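# Sort two wire colours into separate bins

## Task

Place all wires in bins so each colour has its own bin and no wire touches, sits in or hangs above the bin of the other colour. For every wire, at least half must rest flat inside its bin, nothing may stick out more than about a hand's width beyond it, and it must not cross above or below a wire of the other colour. A wire end dangling past the table edge may count as failure, as may dragging or squeezing wires of the two colours hard against one another.

## Robot and tools

Robot: two arms, left_arm (carrying a left hand) and right_arm (carrying a right hand), each with five fingers. Bases in the scene frame: left_arm at (-0.019, +0.350, +0.039) m, right_arm at (-0.038, -0.275, +0.014) m, both turned almost not at all about z. A camera stand sits behind the arms. Joint ranges (rad): waist -2.880 to 2.880, shoulder 0.000 to 3.142, elbow 0.000 to 3.019 (straight at 2.964), wrist pitch -1.693 to 1.571, wrist yaw -1.571 to 1.571, wrist roll -2.094 to 2.094.

Frames. Scene frame: origin at table-top height midway between the nominal bases, +z up, +x out over the table, left_arm toward +y (image sides do not follow the arm names). Reported hand positions (metres) and end_effector_quat_wxyz are in each arm's own base frame; fixed cameras and the table use the scene frame. Motion offsets are taken along the current Hand target's own axes. The hand point sits 0.05 m in front of the palm and 0.15 m from the wrist face; its +z runs along the straight fingers, +y out of the palm, +x across the palm away from the thumb on the right hand, toward the thumb on the left. Straight fingers reach 0.06-0.07 m past the point along +z and lie 0.06 m behind it along -y. A wrist bracket on the little-finger side can strike things.

Row layout (used by execute_actions and move): 28 numbers, each in [-1, 1], always for both arms. Left arm first: dx, dy, dz, rx, ry, rz, then little, ring, middle, index, thumb_bend, thumb_turn, force_limit, speed; then the same 14 for the right arm. The six pose numbers are an offset from that arm's Hand target at the start of the action or move, not a pose; 1.0 equals 0.6 m or 180 degrees, and rx, ry, rz form one rotation vector. Every row within an action is measured from the same start, and a repeated offset moves further. Six zeros re-request the current Hand target. Finger numbers are absolute targets: -1 open/straight, +1 closed; thumb_turn -1 beside the palm, +1 opposite the fingers. force_limit maps -1..+1 to about 0..10 N at the fingertip (0..15 N for both thumb motors); speed rises from near zero at -1 to full at +0.48 and stays full above (full travel 0.49 s). For a soft grip close at speed -0.94 or below. With the thumb in front, objects 0.035-0.065 m thick can be held. No value means unchanged: to keep a hand as is, resend the eight hand numbers last executed for it (or, if none yet, its hand_measured, hand_force_limit, hand_speed).

execute_actions(actions, cameras): actions is a list of actions; each action is up to 15 rows, one per 1/30 s step, the last row held to fill 15 steps. Each action takes 0.5 s. cameras: names, ["all"], [] or null; an empty actions list returns all images by default.

move(target, speed, blend, blocking, cameras): target is one 28-number row or a list of up to 15 rows, every row an offset from the same starting Hand targets. speed in m/s, 0.002 to 4.3, default 0.25 (turns capped at twice that in rad/s), one value or one per target. blend in m rounds corners of a list; 0 stops at each. Paths are straight, end together, last 0.5-10 s and do not avoid obstacles or the other arm. Hand numbers of later targets are sent on arrival. Avoid paths near an arm's own base. blocking=false returns after about 0.5 s while the move continues.

wait(seconds 0-10, cameras): lets time pass holding commands. stop(cameras): brakes a running move. zoom_image(camera, region [x0,y0,x1,y1], at most 504x504 px) enlarges part of the newest image of cam_high, cam_low, cam_left_wrist or cam_right_wrist (all 896x504). show_instructions(): shows the reference pages. finished_scene(scene=1): ends the scene irreversibly; the wires must stay sorted without the robot.

Results: per arm, end_effector_position, quaternion, Hand target (the next offsets' origin, after an orientation clip of 40 degrees to measured), joint positions, velocities (may be summarised as within noise), torques (with offsets; numbers 3 and 4 wrap at ±28 N m), motor temperatures, and hand_measured, hand_stopped_by (moving, target, force, stalled, fault), hand_load_n (positive means pushed open; a lost grip shows as load near 0), hand_force_limit, hand_speed. A move adds a "move:" line such as done, off_target, moving, held or fault, plus limits like paced or held. Hands often rest 1-3 cm (up to 5 cm) short, mostly low; this is not a contact sign. Send the missing distance as a further offset. To release a push, command back beyond the hand point.

Avoid: dropping wires or letting go while they move, anything leaving the table, fast impacts, hard pushes on fixed objects, overloading fingers, any contact or pinch between the two arms or hands, and long stretched holds that heat motors (MOTOR HOT at 85 °C, arm collapses at 100 °C). Loose items may occasionally get nudged by the scene.

Each tool is called after ">>>" as a command line: name --argument value for each argument, lists and objects as JSON in quotes; but a table of rows of numbers goes row by row, as --pt "numbers of a row", without its own name.

Reference images:

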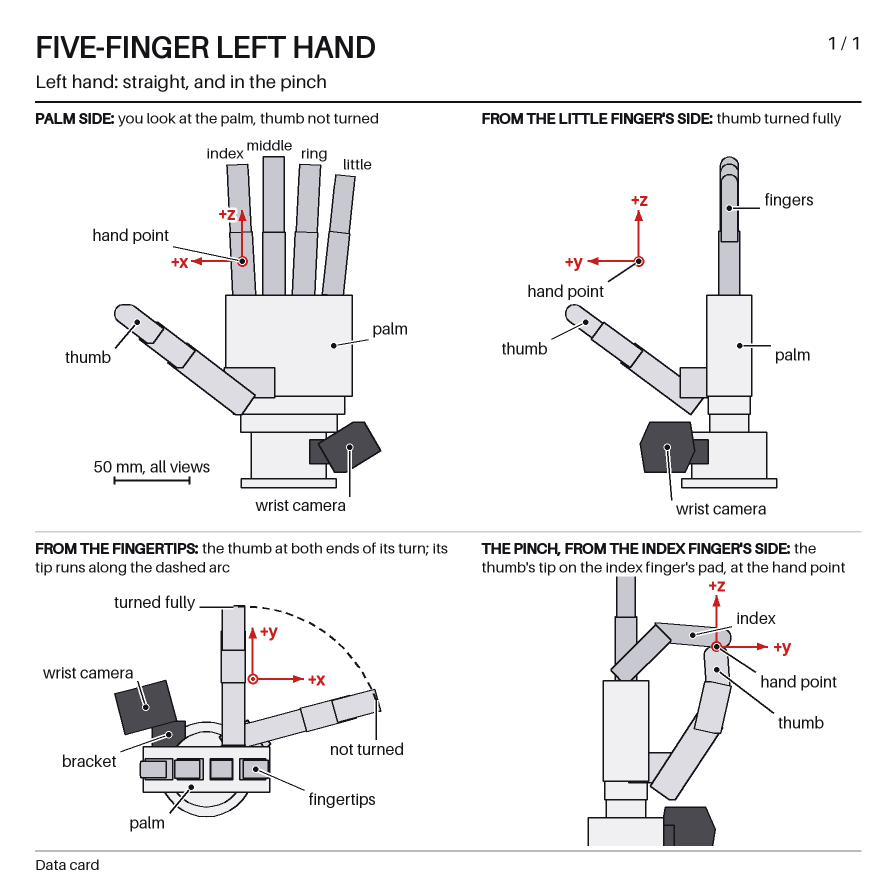

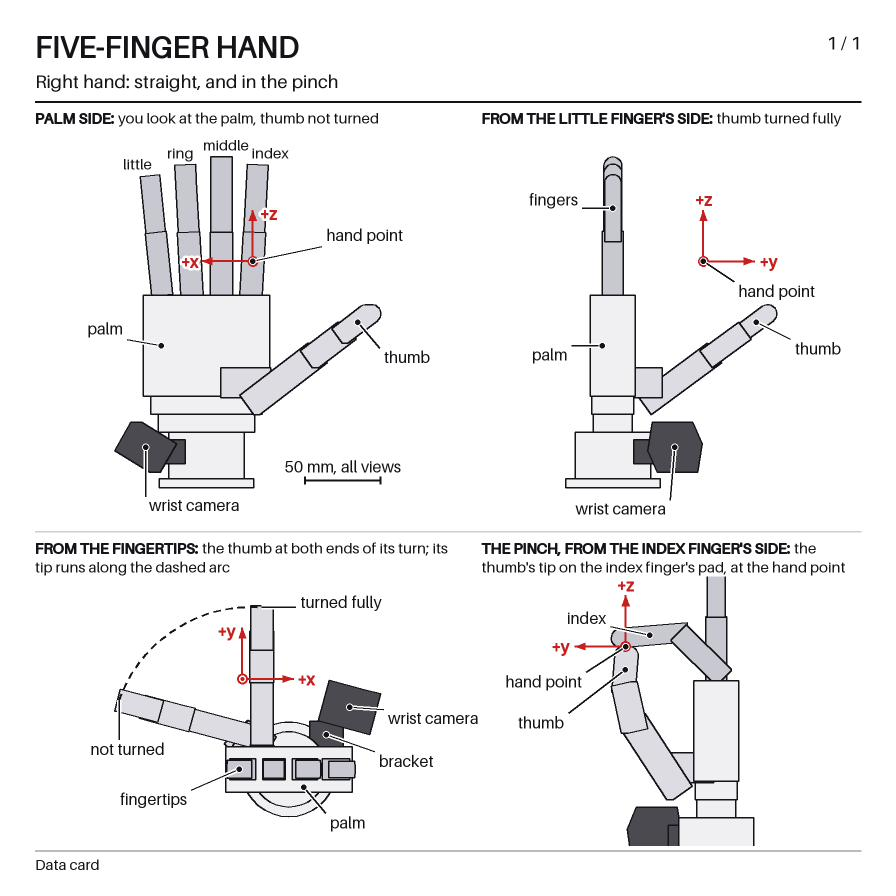

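## Session

>>> execute_actions --actions '[]'

Scene clock: 0.00 s.
left_arm: end_effector_position=(+0.5161, +0.3235, +0.1237) hand_measured=(-1.000, -1.000, -1.000, -1.000, -1.000, -1.000) hand_load_n=(+0.0, +0.0, +0.0, +0.0, +0.0, +0.0) hand_stopped_by=(target, target, target, target, target, target) hand_force_limit=0.00 hand_speed=-0.80 end_effector_quat_wxyz=(+0.039, -0.357, +0.930, +0.075) | right_arm: end_effector_position=(+0.3630, +0.1131, +0.3133) hand_measured=(-1.000, -1.000, -1.000, -1.000, -1.000, -1.000) hand_load_n=(+0.0, +0.0, +0.0, +0.0, +0.0, +0.0) hand_stopped_by=(target, target, target, target, target, target) hand_force_limit=0.00 hand_speed=-0.80 end_effector_quat_wxyz=(+0.273, -0.274, +0.732, -0.561)
Joint positions: left_arm=[0.435 2.028 1.885 -1.339 -0.144 1.28] | right_arm=[0.784 1.086 1.056 -1.424 1.345 1.546]
Joint velocities: within noise
Joint torques (N m): no reading
Motor temperatures (°C): left_arm=[25 29 27 26 29 28] | right_arm=[35 31 32 28 31 28]
Heat: left arm: hottest shoulder 29 °C; right arm: hottest waist 35 °C.
Hand target: left_arm +0.5217, +0.3260, +0.1239; +0.043, -0.357, +0.930, +0.075 | right_arm +0.3664, +0.1164, +0.3252; +0.283, -0.265, +0.735, -0.556

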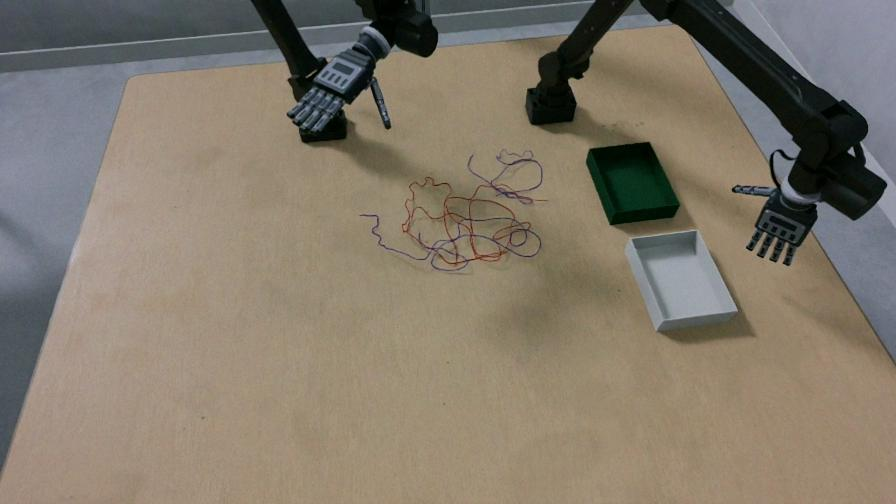

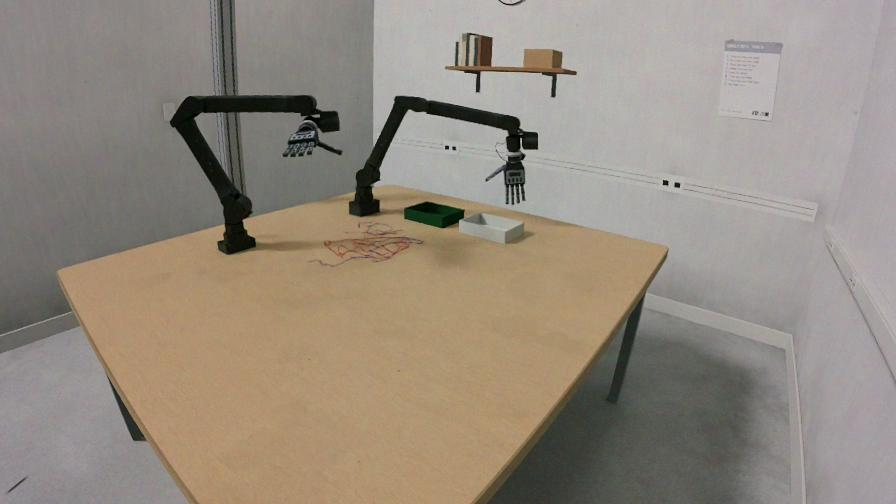

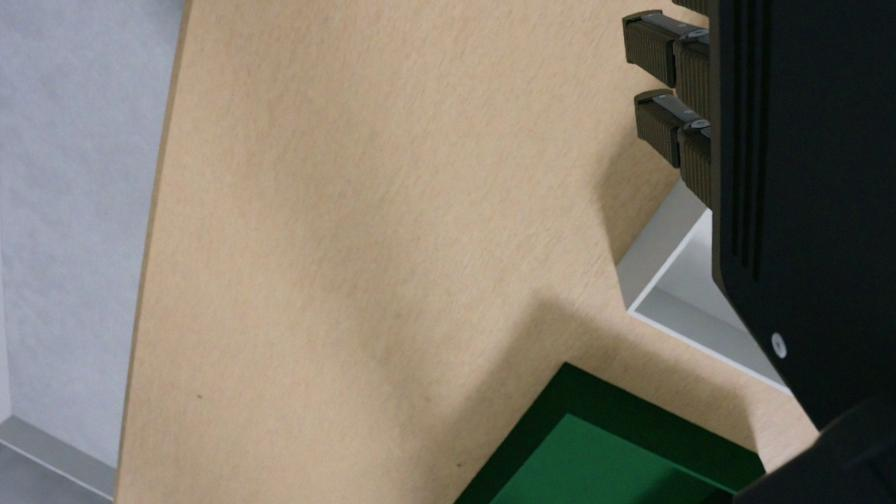

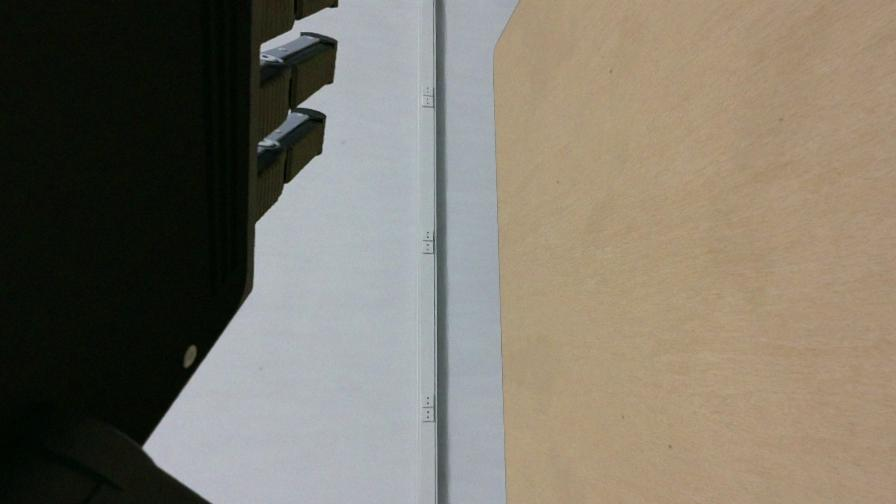

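>>> zoom_image --camera "cam_high" --region '[340, 130, 564, 290]'

>>> zoom_image --camera "cam_low" --region '[300, 190, 540, 290]'

Scaled by 2.250 from the camera's 896x504 image, which has a finer 1280x720 frame.

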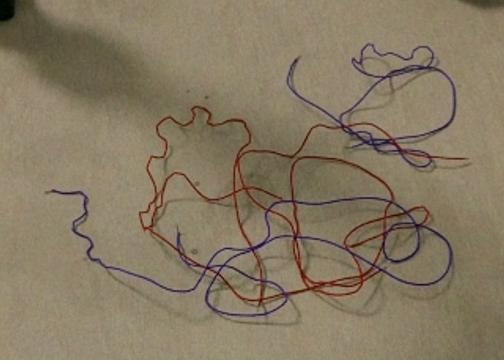

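Scaled by 2.100 from the camera's 896x504 image, which has a finer 1280x720 frame.

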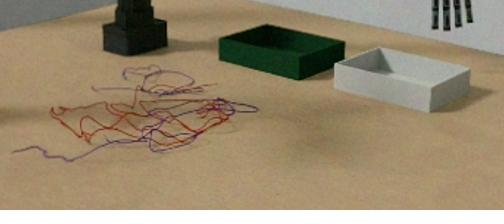

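>>> zoom_image --camera "cam_high" --region '[350, 170, 460, 280]'

>>> zoom_image --camera "cam_high" --region '[440, 170, 550, 280]'

>>> zoom_image --camera "cam_high" --region '[450, 140, 560, 220]'

Scaled by 4.582 from the camera's 896x504 image, which has a finer 1280x720 frame.

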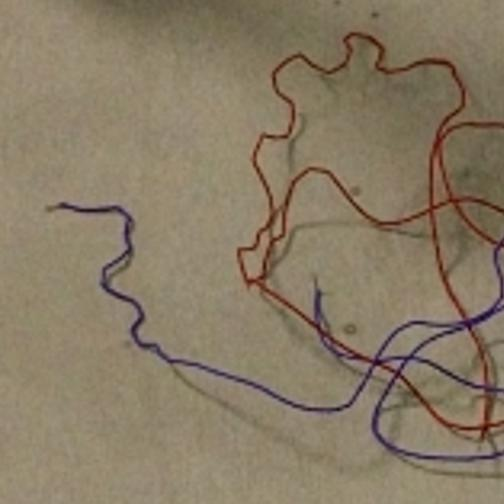

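Scaled by 4.582 from the camera's 896x504 image, which has a finer 1280x720 frame.

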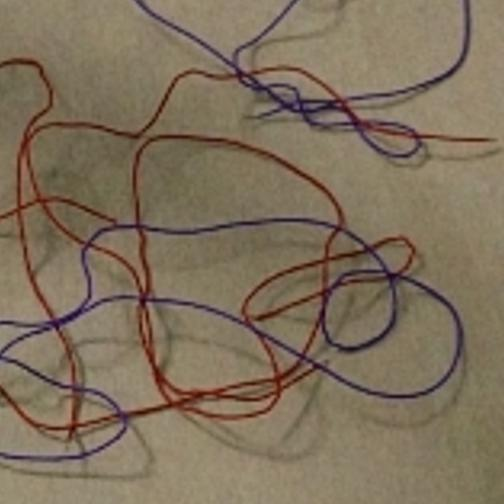

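Scaled by 4.582 from the camera's 896x504 image, which has a finer 1280x720 frame.

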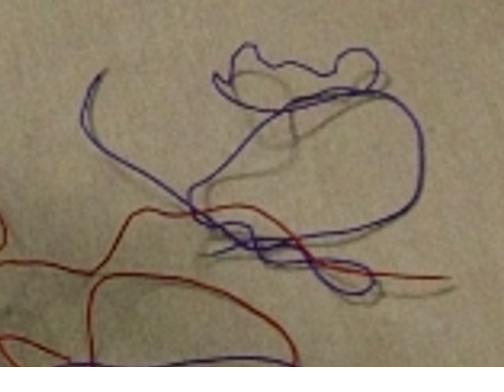

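>>> move --target '[0.681, -0.740, -0.404, 0, 0, 0, -1, -1, -1, -1, -1, -1, 0, -0.8, 0.331, -0.079, 0.162, 0, 0, 0, -1, -1, -1, -1, -1, -1, 0, -0.8]' --speed 0.3 --cameras '["all"]'

Scene clock: 97.80 s.
left_arm: end_effector_position=(+0.4994, -0.3066, +0.2564) hand_measured=(-1.000, -1.000, -1.000, -1.000, -1.000, -1.000) hand_load_n=(+0.0, +0.0, +0.0, +0.0, +0.0, +0.0) hand_stopped_by=(target, target, target, target, target, target) hand_force_limit=0.00 hand_speed=-0.80 end_effector_quat_wxyz=(+0.100, -0.342, +0.935, +0.003) | right_arm: end_effector_position=(+0.2996, -0.0973, +0.3185) hand_measured=(-1.000, -1.000, -1.000, -1.000, -1.000, -1.000) hand_load_n=(+0.0, +0.0, +0.0, +0.0, +0.0, +0.0) hand_stopped_by=(target, target, target, target, target, target) hand_force_limit=0.00 hand_speed=-0.80 end_effector_quat_wxyz=(+0.276, -0.271, +0.740, -0.550)
Joint positions: left_arm=[-0.584 2.027 2.263 -1.692 -0.165 0.296] | right_arm=[-0.031 0.43 0.678 -0.57 0.697 0.326]
Joint torques (N m): left_arm=[2.55 -16.79 13.56 0.08 0.1 0.03] | right_arm=[0.5 -0.38 9.8 3.32 0.06 -0.07]
Motor temperatures (°C): left_arm=[25 34 38 26 28 27] | right_arm=[34 30 41 28 32 26]
Heat: left arm: hottest elbow 38 °C; right arm: hottest elbow 41 °C.
Hand target: left_arm +0.5101, -0.3100, +0.2595; +0.043, -0.357, +0.930, +0.075 | right_arm +0.3002, -0.0999, +0.3256; +0.283, -0.265, +0.735, -0.556
Off the commanded pose: left_arm 0.012 m, 11 deg | right_arm 0.007 m, 1 deg.
joint sent to its limit (left arm) — joint 4 (wrist pitch), lower limit. The joint targets are off in orientation, not in position.
move: off_target (left_arm)
camera_calibration:
cam_left_wrist: T_world_to_cam=[[0.426673, -0.904078, -0.0243465, -0.480395], [-0.84519, -0.408172, 0.345036, 0.204605], [-0.321877, -0.12664, -0.938274, 0.480788], [0, 0, 0, 1]] pos_world=[0.532656, -0.289914, 0.368819]
cam_right_wrist: T_world_to_cam=[[-0.228737, 0.0444574, -0.972473, 0.389753], [0.191037, 0.981583, -0.0000603907, 0.0399722], [0.95456, -0.185792, -0.233018, -0.11251], [0, 0, 0, 1]] pos_world=[0.188912, -0.0774669, 0.35281]

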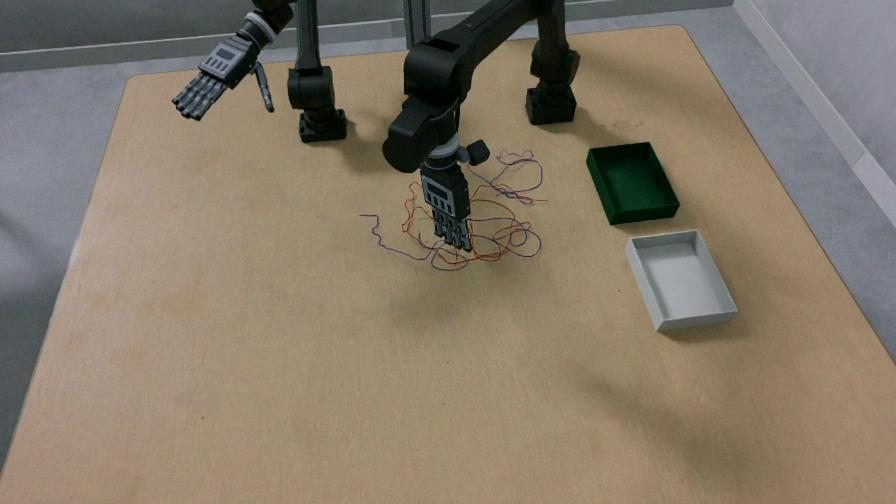

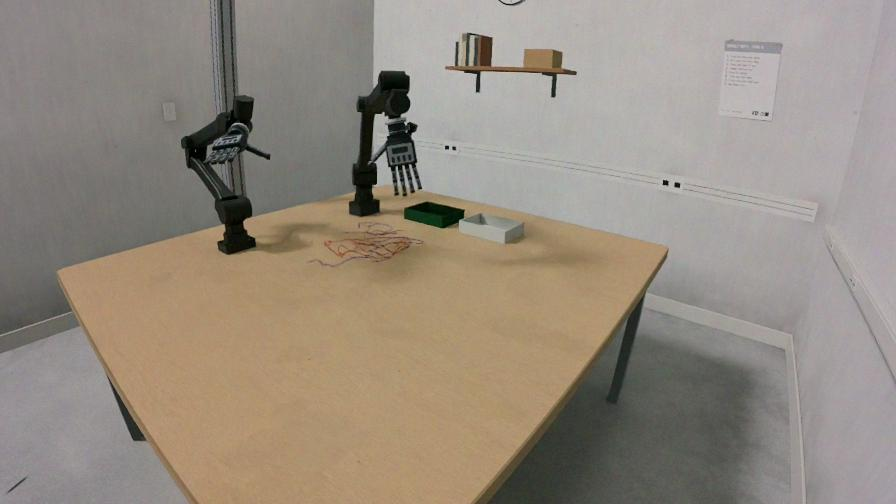

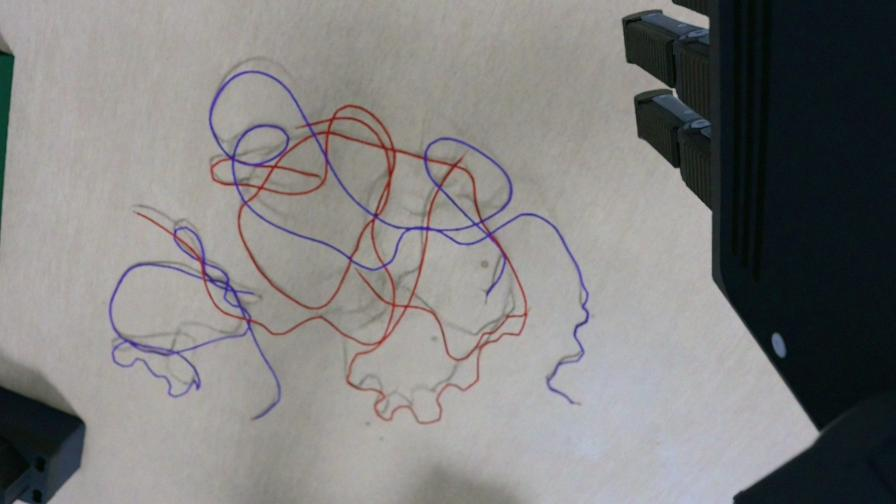

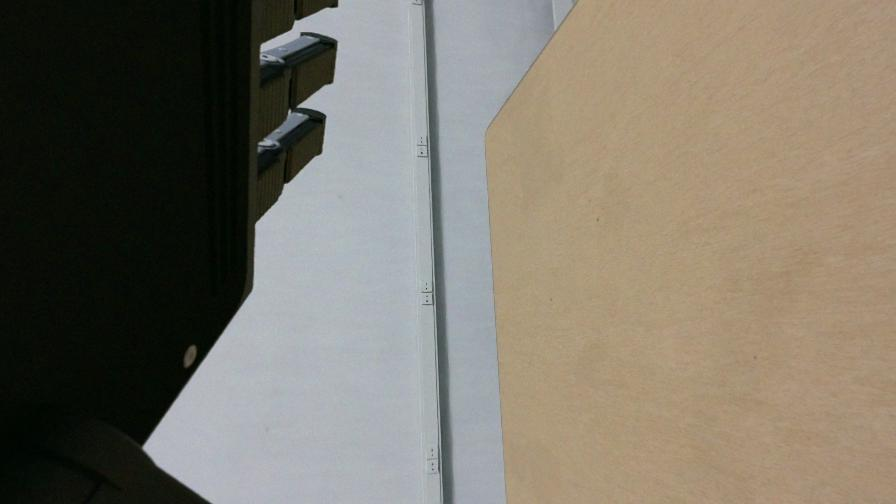

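Excellent view. Zoom in.

>>> zoom_image --camera "cam_left_wrist" --region '[180, 50, 540, 290]'

>>> zoom_image --camera "cam_left_wrist" --region '[100, 190, 400, 430]'

>>> zoom_image --camera "cam_left_wrist" --region '[320, 200, 620, 440]'

Scaled by 1.400 from the camera's 896x504 image, which has a finer 1280x720 frame.

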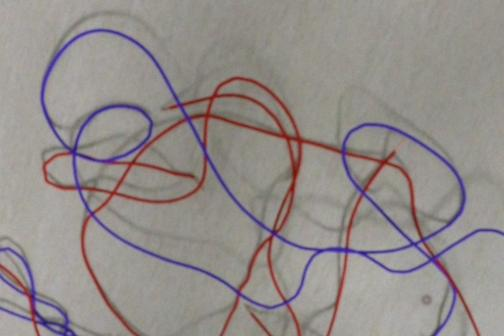

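Scaled by 1.680 from the camera's 896x504 image, which has a finer 1280x720 frame.

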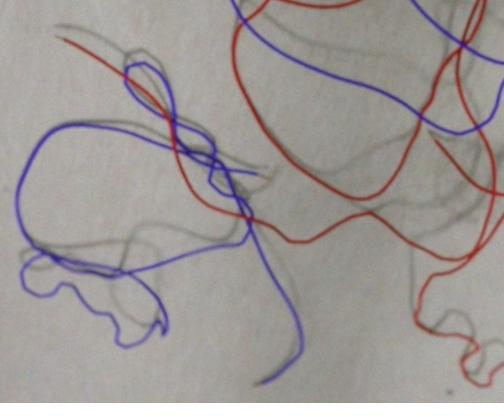

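Scaled by 1.680 from the camera's 896x504 image, which has a finer 1280x720 frame.

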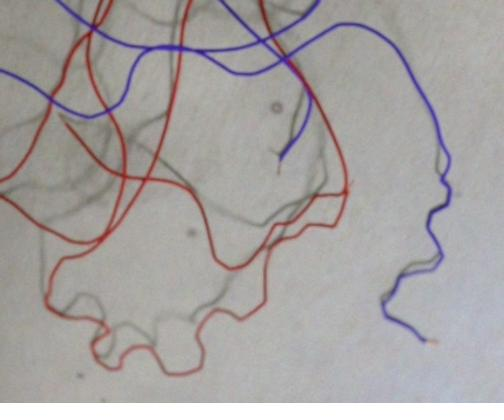

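>>> zoom_image --camera "cam_left_wrist" --region '[200, 60, 400, 200]'

>>> zoom_image --camera "cam_left_wrist" --region '[340, 100, 540, 240]'

>>> zoom_image --camera "cam_left_wrist" --region '[220, 180, 420, 360]'

>>> zoom_image --camera "cam_left_wrist" --region '[320, 200, 540, 370]'

>>> zoom_image --camera "cam_left_wrist" --region '[120, 190, 290, 350]'

Scaled by 2.520 from the camera's 896x504 image, which has a finer 1280x720 frame.

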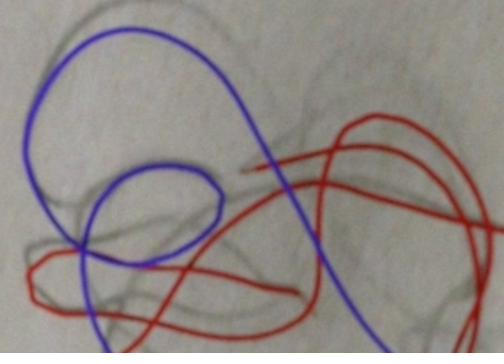

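Scaled by 2.520 from the camera's 896x504 image, which has a finer 1280x720 frame.

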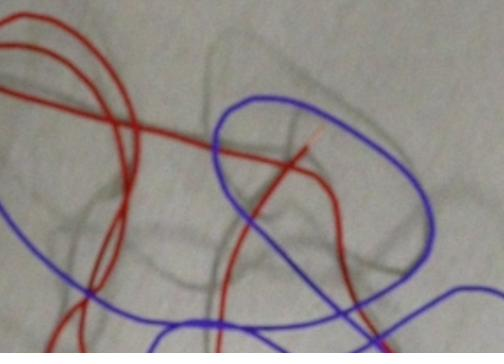

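Scaled by 2.520 from the camera's 896x504 image, which has a finer 1280x720 frame.

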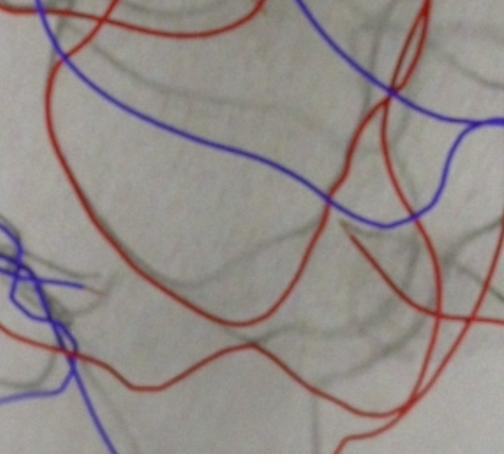

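Scaled by 2.291 from the camera's 896x504 image, which has a finer 1280x720 frame.

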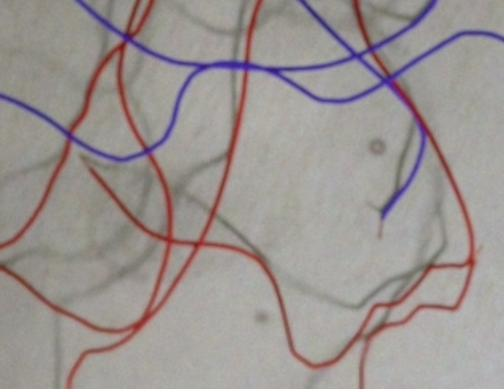

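Scaled by 2.965 from the camera's 896x504 image, which has a finer 1280x720 frame.

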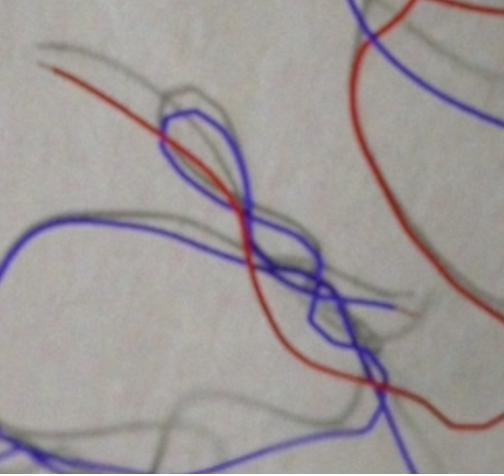

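>>> zoom_image --camera "cam_left_wrist" --region '[440, 270, 550, 370]'

>>> zoom_image --camera "cam_left_wrist" --region '[330, 290, 440, 390]'

>>> zoom_image --camera "cam_left_wrist" --region '[340, 200, 450, 300]'

>>> zoom_image --camera "cam_left_wrist" --region '[200, 120, 340, 220]'

>>> zoom_image --camera "cam_left_wrist" --region '[450, 200, 560, 320]'

>>> zoom_image --camera "cam_left_wrist" --region '[160, 210, 290, 340]'

Scaled by 4.582 from the camera's 896x504 image, which has a finer 1280x720 frame.

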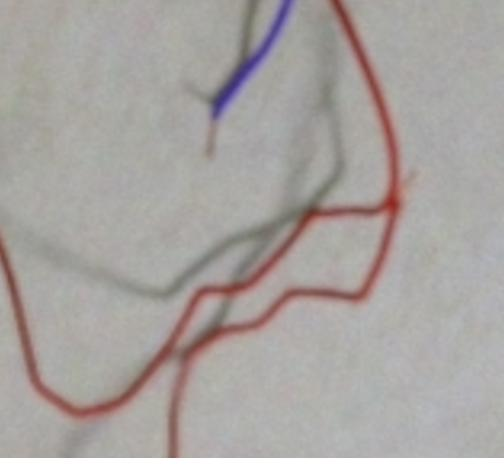

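Scaled by 4.582 from the camera's 896x504 image, which has a finer 1280x720 frame.

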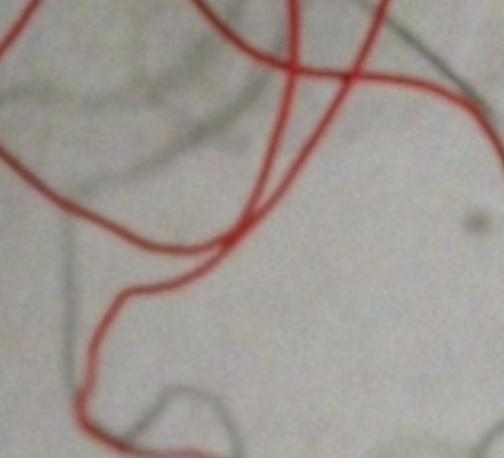

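Scaled by 4.582 from the camera's 896x504 image, which has a finer 1280x720 frame.

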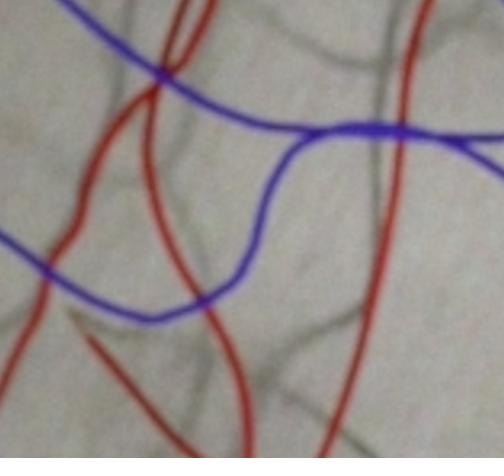

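Scaled by 3.600 from the camera's 896x504 image, which has a finer 1280x720 frame.

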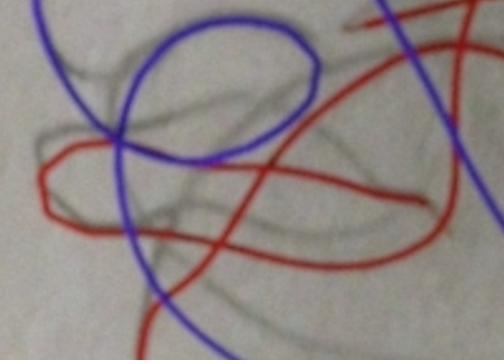

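Scaled by 4.200 from the camera's 896x504 image, which has a finer 1280x720 frame.

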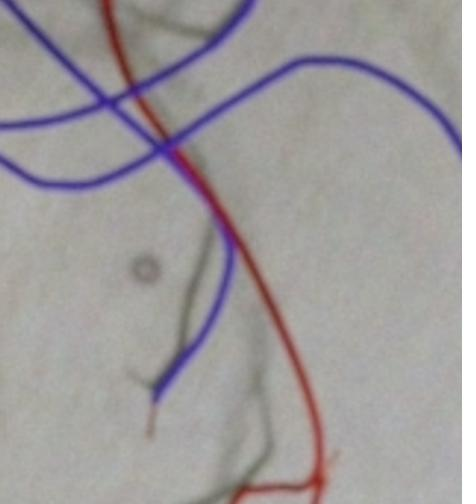

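Scaled by 3.877 from the camera's 896x504 image, which has a finer 1280x720 frame.

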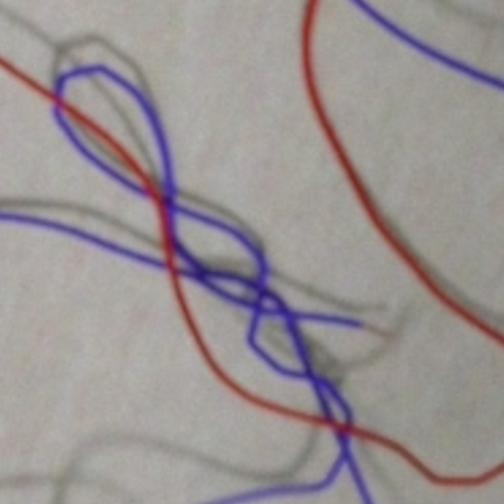

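>>> move --target '[-0.061, 0.1928, 0.3332, 0.3204, -0.0330, -0.1786, 1, 1, -0.4, -0.4, -0.3, 1, 0, 0, 0, 0, 0, 0, 0, 0, -1, -1, -1, -1, -1, -1, 0, -0.8]' --speed 0.25 --cameras '["cam_high", "cam_left_wrist"]'

Scene clock: 259.73 s.
left_arm: end_effector_position=(+0.4671, -0.1690, +0.0826) hand_measured=(+1.000, +1.000, -0.400, -0.400, -0.300, +1.000) hand_load_n=(+0.0, +0.0, +0.0, +0.0, +0.0, +0.0) hand_stopped_by=(target, target, target, target, target, target) hand_force_limit=0.00 hand_speed=0.00 end_effector_quat_wxyz=(+0.272, -0.517, +0.722, -0.371) | right_arm: end_effector_position=(+0.2996, -0.0972, +0.3185) hand_measured=(-1.000, -1.000, -1.000, -1.000, -1.000, -1.000) hand_load_n=(+0.0, +0.0, +0.0, +0.0, +0.0, +0.0) hand_stopped_by=(target, target, target, target, target, target) hand_force_limit=0.00 hand_speed=-0.80 end_effector_quat_wxyz=(+0.276, -0.271, +0.740, -0.550)
Joint positions: left_arm=[-0.275 1.353 0.712 0.025 0.033 0.035] | right_arm=[-0.031 0.43 0.678 -0.57 0.697 0.326]
Joint torques (N m): left_arm=[2.26 -9.23 7.87 2.39 0.25 0.01] | right_arm=[0.44 -0.32 9.78 3.3 0.05 -0.07]
Heat: left arm: hottest elbow 41 °C; right arm: hottest elbow 39 °C.
Hand target: left_arm +0.4652, -0.1667, +0.0803; +0.272, -0.521, +0.717, -0.374 | right_arm +0.3002, -0.0998, +0.3256; +0.283, -0.265, +0.735, -0.556
Off the commanded pose: left_arm 0.004 m, 1 deg | right_arm 0.008 m, 1 deg.
move: done
camera_calibration:
cam_left_wrist: T_world_to_cam=[[0.469198, -0.4417, 0.764693, -0.353239], [-0.781504, -0.610912, 0.126639, 0.247509], [0.411223, -0.657029, -0.631829, -0.132689], [0, 0, 0, 1]] pos_world=[0.413733, -0.0920002, 0.154938]
Images, in order (width x height): cam_high 896x504, cam_left_wrist 896x504.

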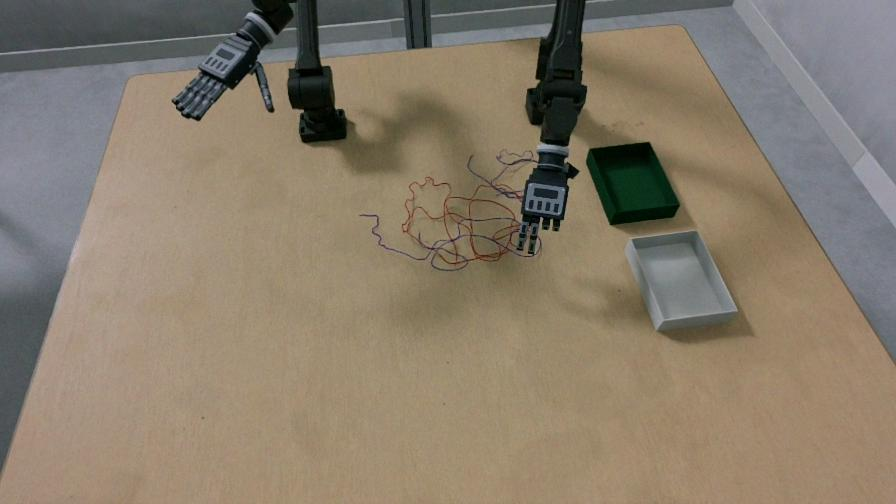

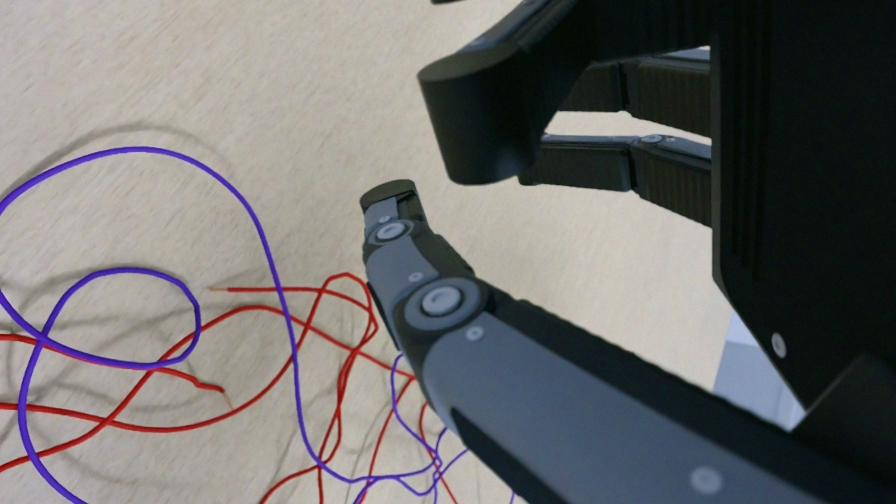

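>>> zoom_image --camera "cam_left_wrist" --region '[0, 240, 240, 490]'

>>> zoom_image --camera "cam_left_wrist" --region '[220, 250, 480, 504]'

Scaled by 2.016 from the camera's 896x504 image, which has a finer 1280x720 frame.

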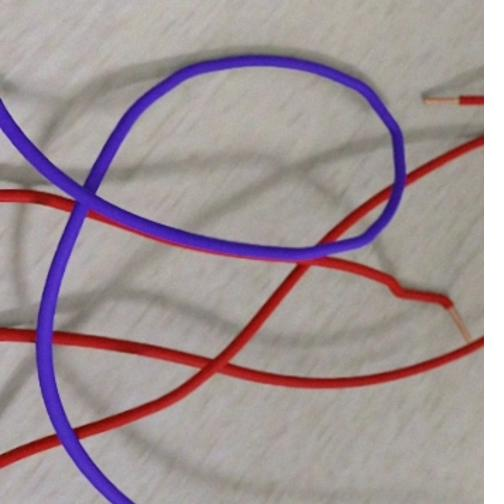

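Scaled by 1.938 from the camera's 896x504 image, which has a finer 1280x720 frame.

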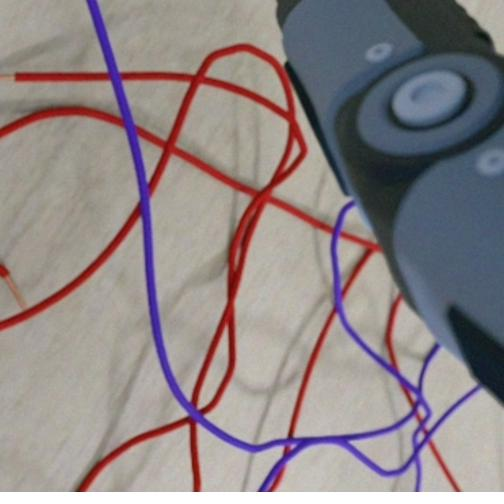

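>>> move --target '[0.0172, 0.1188, 0.0928, 0, 0, 0, 1, 1, -0.4, -0.4, -0.3, 1, 0, 0, 0, 0, 0, 0, 0, 0, -1, -1, -1, -1, -1, -1, 0, -0.8]' --speed 0.08 --cameras '["cam_high", "cam_left_wrist"]'

Scene clock: 284.10 s.
left_arm: end_effector_position=(+0.4712, -0.1749, -0.0014) hand_measured=(+1.000, +1.000, -0.400, -0.400, -0.300, +1.000) hand_load_n=(+0.0, +0.0, +0.0, +0.0, +0.0, +0.0) hand_stopped_by=(target, target, target, target, target, target) hand_force_limit=0.00 hand_speed=0.00 end_effector_quat_wxyz=(+0.277, -0.519, +0.716, -0.376) | right_arm: end_effector_position=(+0.2996, -0.0972, +0.3185) hand_measured=(-1.000, -1.000, -1.000, -1.000, -1.000, -1.000) hand_load_n=(+0.0, +0.0, +0.0, +0.0, +0.0, +0.0) hand_stopped_by=(target, target, target, target, target, target) hand_force_limit=0.00 hand_speed=-0.80 end_effector_quat_wxyz=(+0.276, -0.271, +0.740, -0.550)
Joint positions: left_arm=[-0.29 1.572 0.63 0.343 0.015 0.019] | right_arm=[-0.031 0.43 0.678 -0.57 0.697 0.326]
Joint torques (N m): left_arm=[1.49 -9.05 6.53 2.45 0.04 0.03] | right_arm=[0.5 -0.38 9.77 3.3 0.06 -0.07]
Heat: left arm: hottest elbow 41 °C; right arm: hottest elbow 39 °C.
Hand target: left_arm +0.4664, -0.1780, -0.0103; +0.272, -0.521, +0.718, -0.373 | right_arm +0.3002, -0.0998, +0.3256; +0.283, -0.265, +0.735, -0.556
Off the commanded pose: left_arm 0.010 m, 1 deg | right_arm 0.008 m, 1 deg.
move: done
camera_calibration:
cam_left_wrist: T_world_to_cam=[[0.463552, -0.431573, 0.773863, -0.289088], [-0.777033, -0.61773, 0.120951, 0.254419], [0.42584, -0.657384, -0.621696, -0.198191], [0, 0, 0, 1]] pos_world=[0.416097, -0.097888, 0.0697279]
Images, in order (width x height): cam_high 896x504, cam_left_wrist 896x504.

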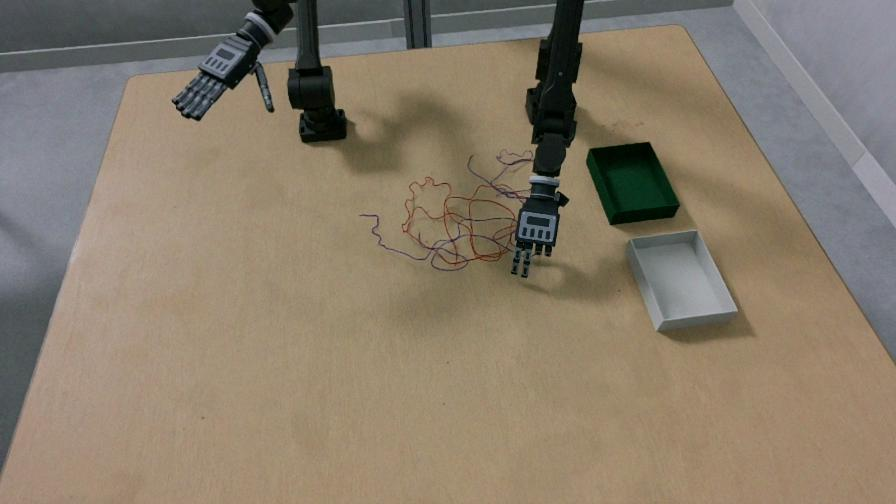

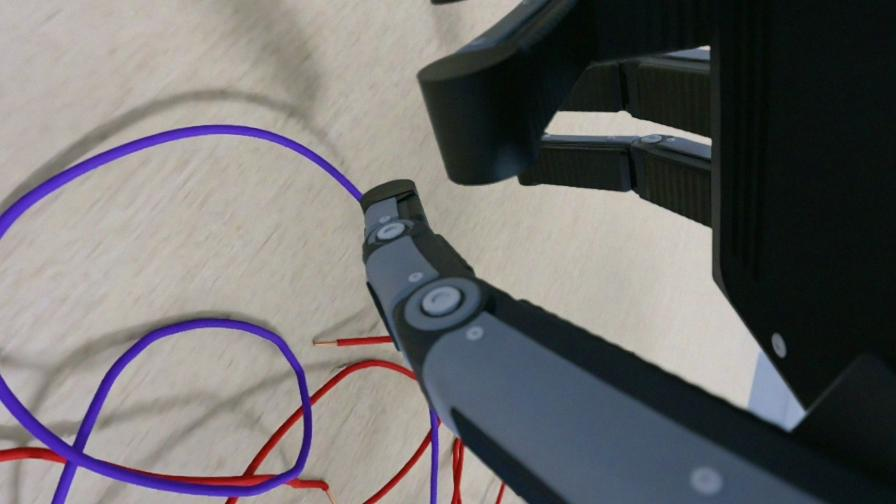

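>>> move --pt "0.003 0.0172 -0.0303 0 0 0 1 1 -0.4 -0.4 -0.3 1 0 0 0 0 0 0 0 0 -1 -1 -1 -1 -1 -1 0 -0.8" --pt "0.003 0.0383 -0.0157 0 0 0 1 1 -0.4 -0.4 -0.3 1 0 0 0 0 0 0 0 0 -1 -1 -1 -1 -1 -1 0 -0.8" --speed 0.06 --cameras '["cam_left_wrist"]'

Scene clock: 307.73 s.
left_arm: end_effector_position=(+0.4514, -0.1706, -0.0151) hand_measured=(+1.000, +1.000, -0.400, -0.400, -0.300, +1.000) hand_load_n=(+0.0, +0.0, +0.0, +0.0, +0.0, +0.0) hand_stopped_by=(target, target, target, target, target, target) hand_force_limit=0.00 hand_speed=0.00 end_effector_quat_wxyz=(+0.277, -0.519, +0.716, -0.376) | right_arm: end_effector_position=(+0.2996, -0.0972, +0.3185) hand_measured=(-1.000, -1.000, -1.000, -1.000, -1.000, -1.000) hand_load_n=(+0.0, +0.0, -0.5, +0.0, +0.0, +0.0) hand_stopped_by=(target, target, target, target, target, target) hand_force_limit=0.00 hand_speed=-0.80 end_effector_quat_wxyz=(+0.276, -0.271, +0.740, -0.550)
Joint positions: left_arm=[-0.294 1.572 0.565 0.408 0.012 0.016] | right_arm=[-0.031 0.43 0.678 -0.57 0.697 0.326]
Joint torques (N m): left_arm=[1.2 -8.53 6.09 2.41 0.03 -0.02] | right_arm=[0.5 -0.32 9.77 3.3 0.06 -0.07]
Heat: left arm: hottest elbow 38 °C; right arm: hottest elbow 39 °C.
Hand target: left_arm +0.4460, -0.1733, -0.0236; +0.272, -0.521, +0.718, -0.374 | right_arm +0.3002, -0.0998, +0.3256; +0.283, -0.265, +0.735, -0.556
Off the commanded pose: left_arm 0.011 m, 1 deg | right_arm 0.008 m, 1 deg.
move: off_target (left_arm)
camera_calibration:
cam_left_wrist: T_world_to_cam=[[0.463099, -0.431153, 0.774368, -0.267214], [-0.777023, -0.617789, 0.120713, 0.243272], [0.42635, -0.657604, -0.621114, -0.195662], [0, 0, 0, 1]] pos_world=[0.396195, -0.093587, 0.0560273]
Images, in order (width x height): cam_left_wrist 896x504.

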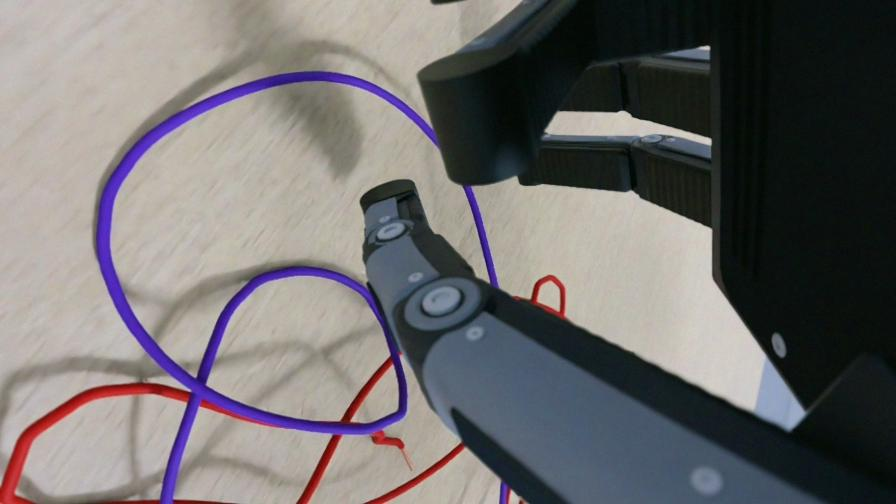

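>>> move --target '[0, -0.0041, -0.0029, 0, 0, 0, 1, 1, 0.6, 0.6, 0.0, 1, -0.4, -0.82, 0, 0, 0, 0, 0, 0, -1, -1, -1, -1, -1, -1, 0, -0.8]' --speed 0.06 --cameras '["cam_left_wrist"]'

Scene clock: 330.40 s.
left_arm: end_effector_position=(+0.4514, -0.1706, -0.0151) hand_measured=(+1.000, +1.000, +0.230, +0.246, +0.000, +1.000) hand_load_n=(+0.0, +0.0, +5.0, +6.0, +1.0, +0.0) hand_stopped_by=(target, target, force, force, target, target) hand_force_limit=-0.40 hand_speed=-0.82 end_effector_quat_wxyz=(+0.277, -0.519, +0.716, -0.376) | right_arm: end_effector_position=(+0.2996, -0.0972, +0.3185) hand_measured=(-1.000, -1.000, -1.000, -1.000, -1.000, -1.000) hand_load_n=(+0.0, +0.0, +0.0, +0.0, +0.0, -0.5) hand_stopped_by=(target, target, target, target, target, target) hand_force_limit=0.00 hand_speed=-0.80 end_effector_quat_wxyz=(+0.276, -0.271, +0.740, -0.550)
Joint positions: left_arm=[-0.294 1.572 0.565 0.408 0.012 0.016] | right_arm=[-0.031 0.43 0.678 -0.57 0.697 0.326]
Joint torques (N m): left_arm=[1.55 -8.88 6.06 2.03 0 -0.01] | right_arm=[0.5 -0.32 9.78 3.32 0.05 -0.07]
Heat: left arm: hottest elbow 36 °C; right arm: hottest elbow 39 °C.
Hand target: left_arm +0.4459, -0.1733, -0.0206; +0.272, -0.521, +0.718, -0.374 | right_arm +0.3002, -0.0998, +0.3256; +0.283, -0.265, +0.735, -0.556
Off the commanded pose: left_arm 0.008 m, 1 deg | right_arm 0.008 m, 1 deg.
move: done
camera_calibration:
cam_left_wrist: T_world_to_cam=[[0.463099, -0.431153, 0.774368, -0.267214], [-0.777023, -0.617789, 0.120713, 0.243272], [0.42635, -0.657604, -0.621114, -0.195662], [0, 0, 0, 1]] pos_world=[0.396195, -0.093587, 0.0560273]
Images, in order (width x height): cam_left_wrist 896x504.

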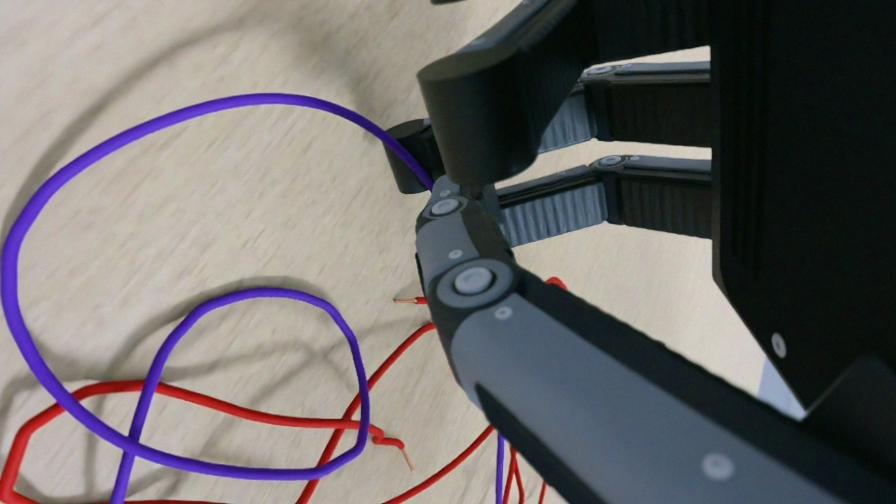

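>>> zoom_image --camera "cam_left_wrist" --region '[370, 90, 570, 310]'

Scaled by 2.291 from the camera's 896x504 image, which has a finer 1280x720 frame.

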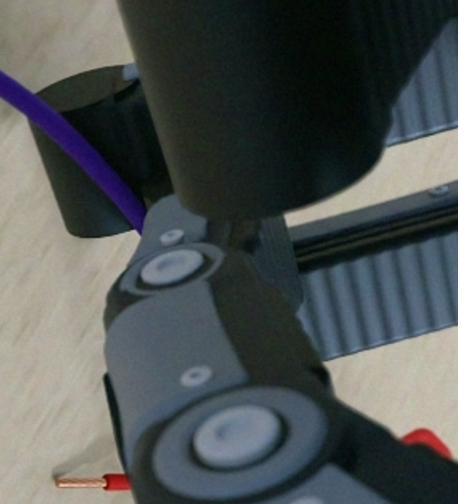

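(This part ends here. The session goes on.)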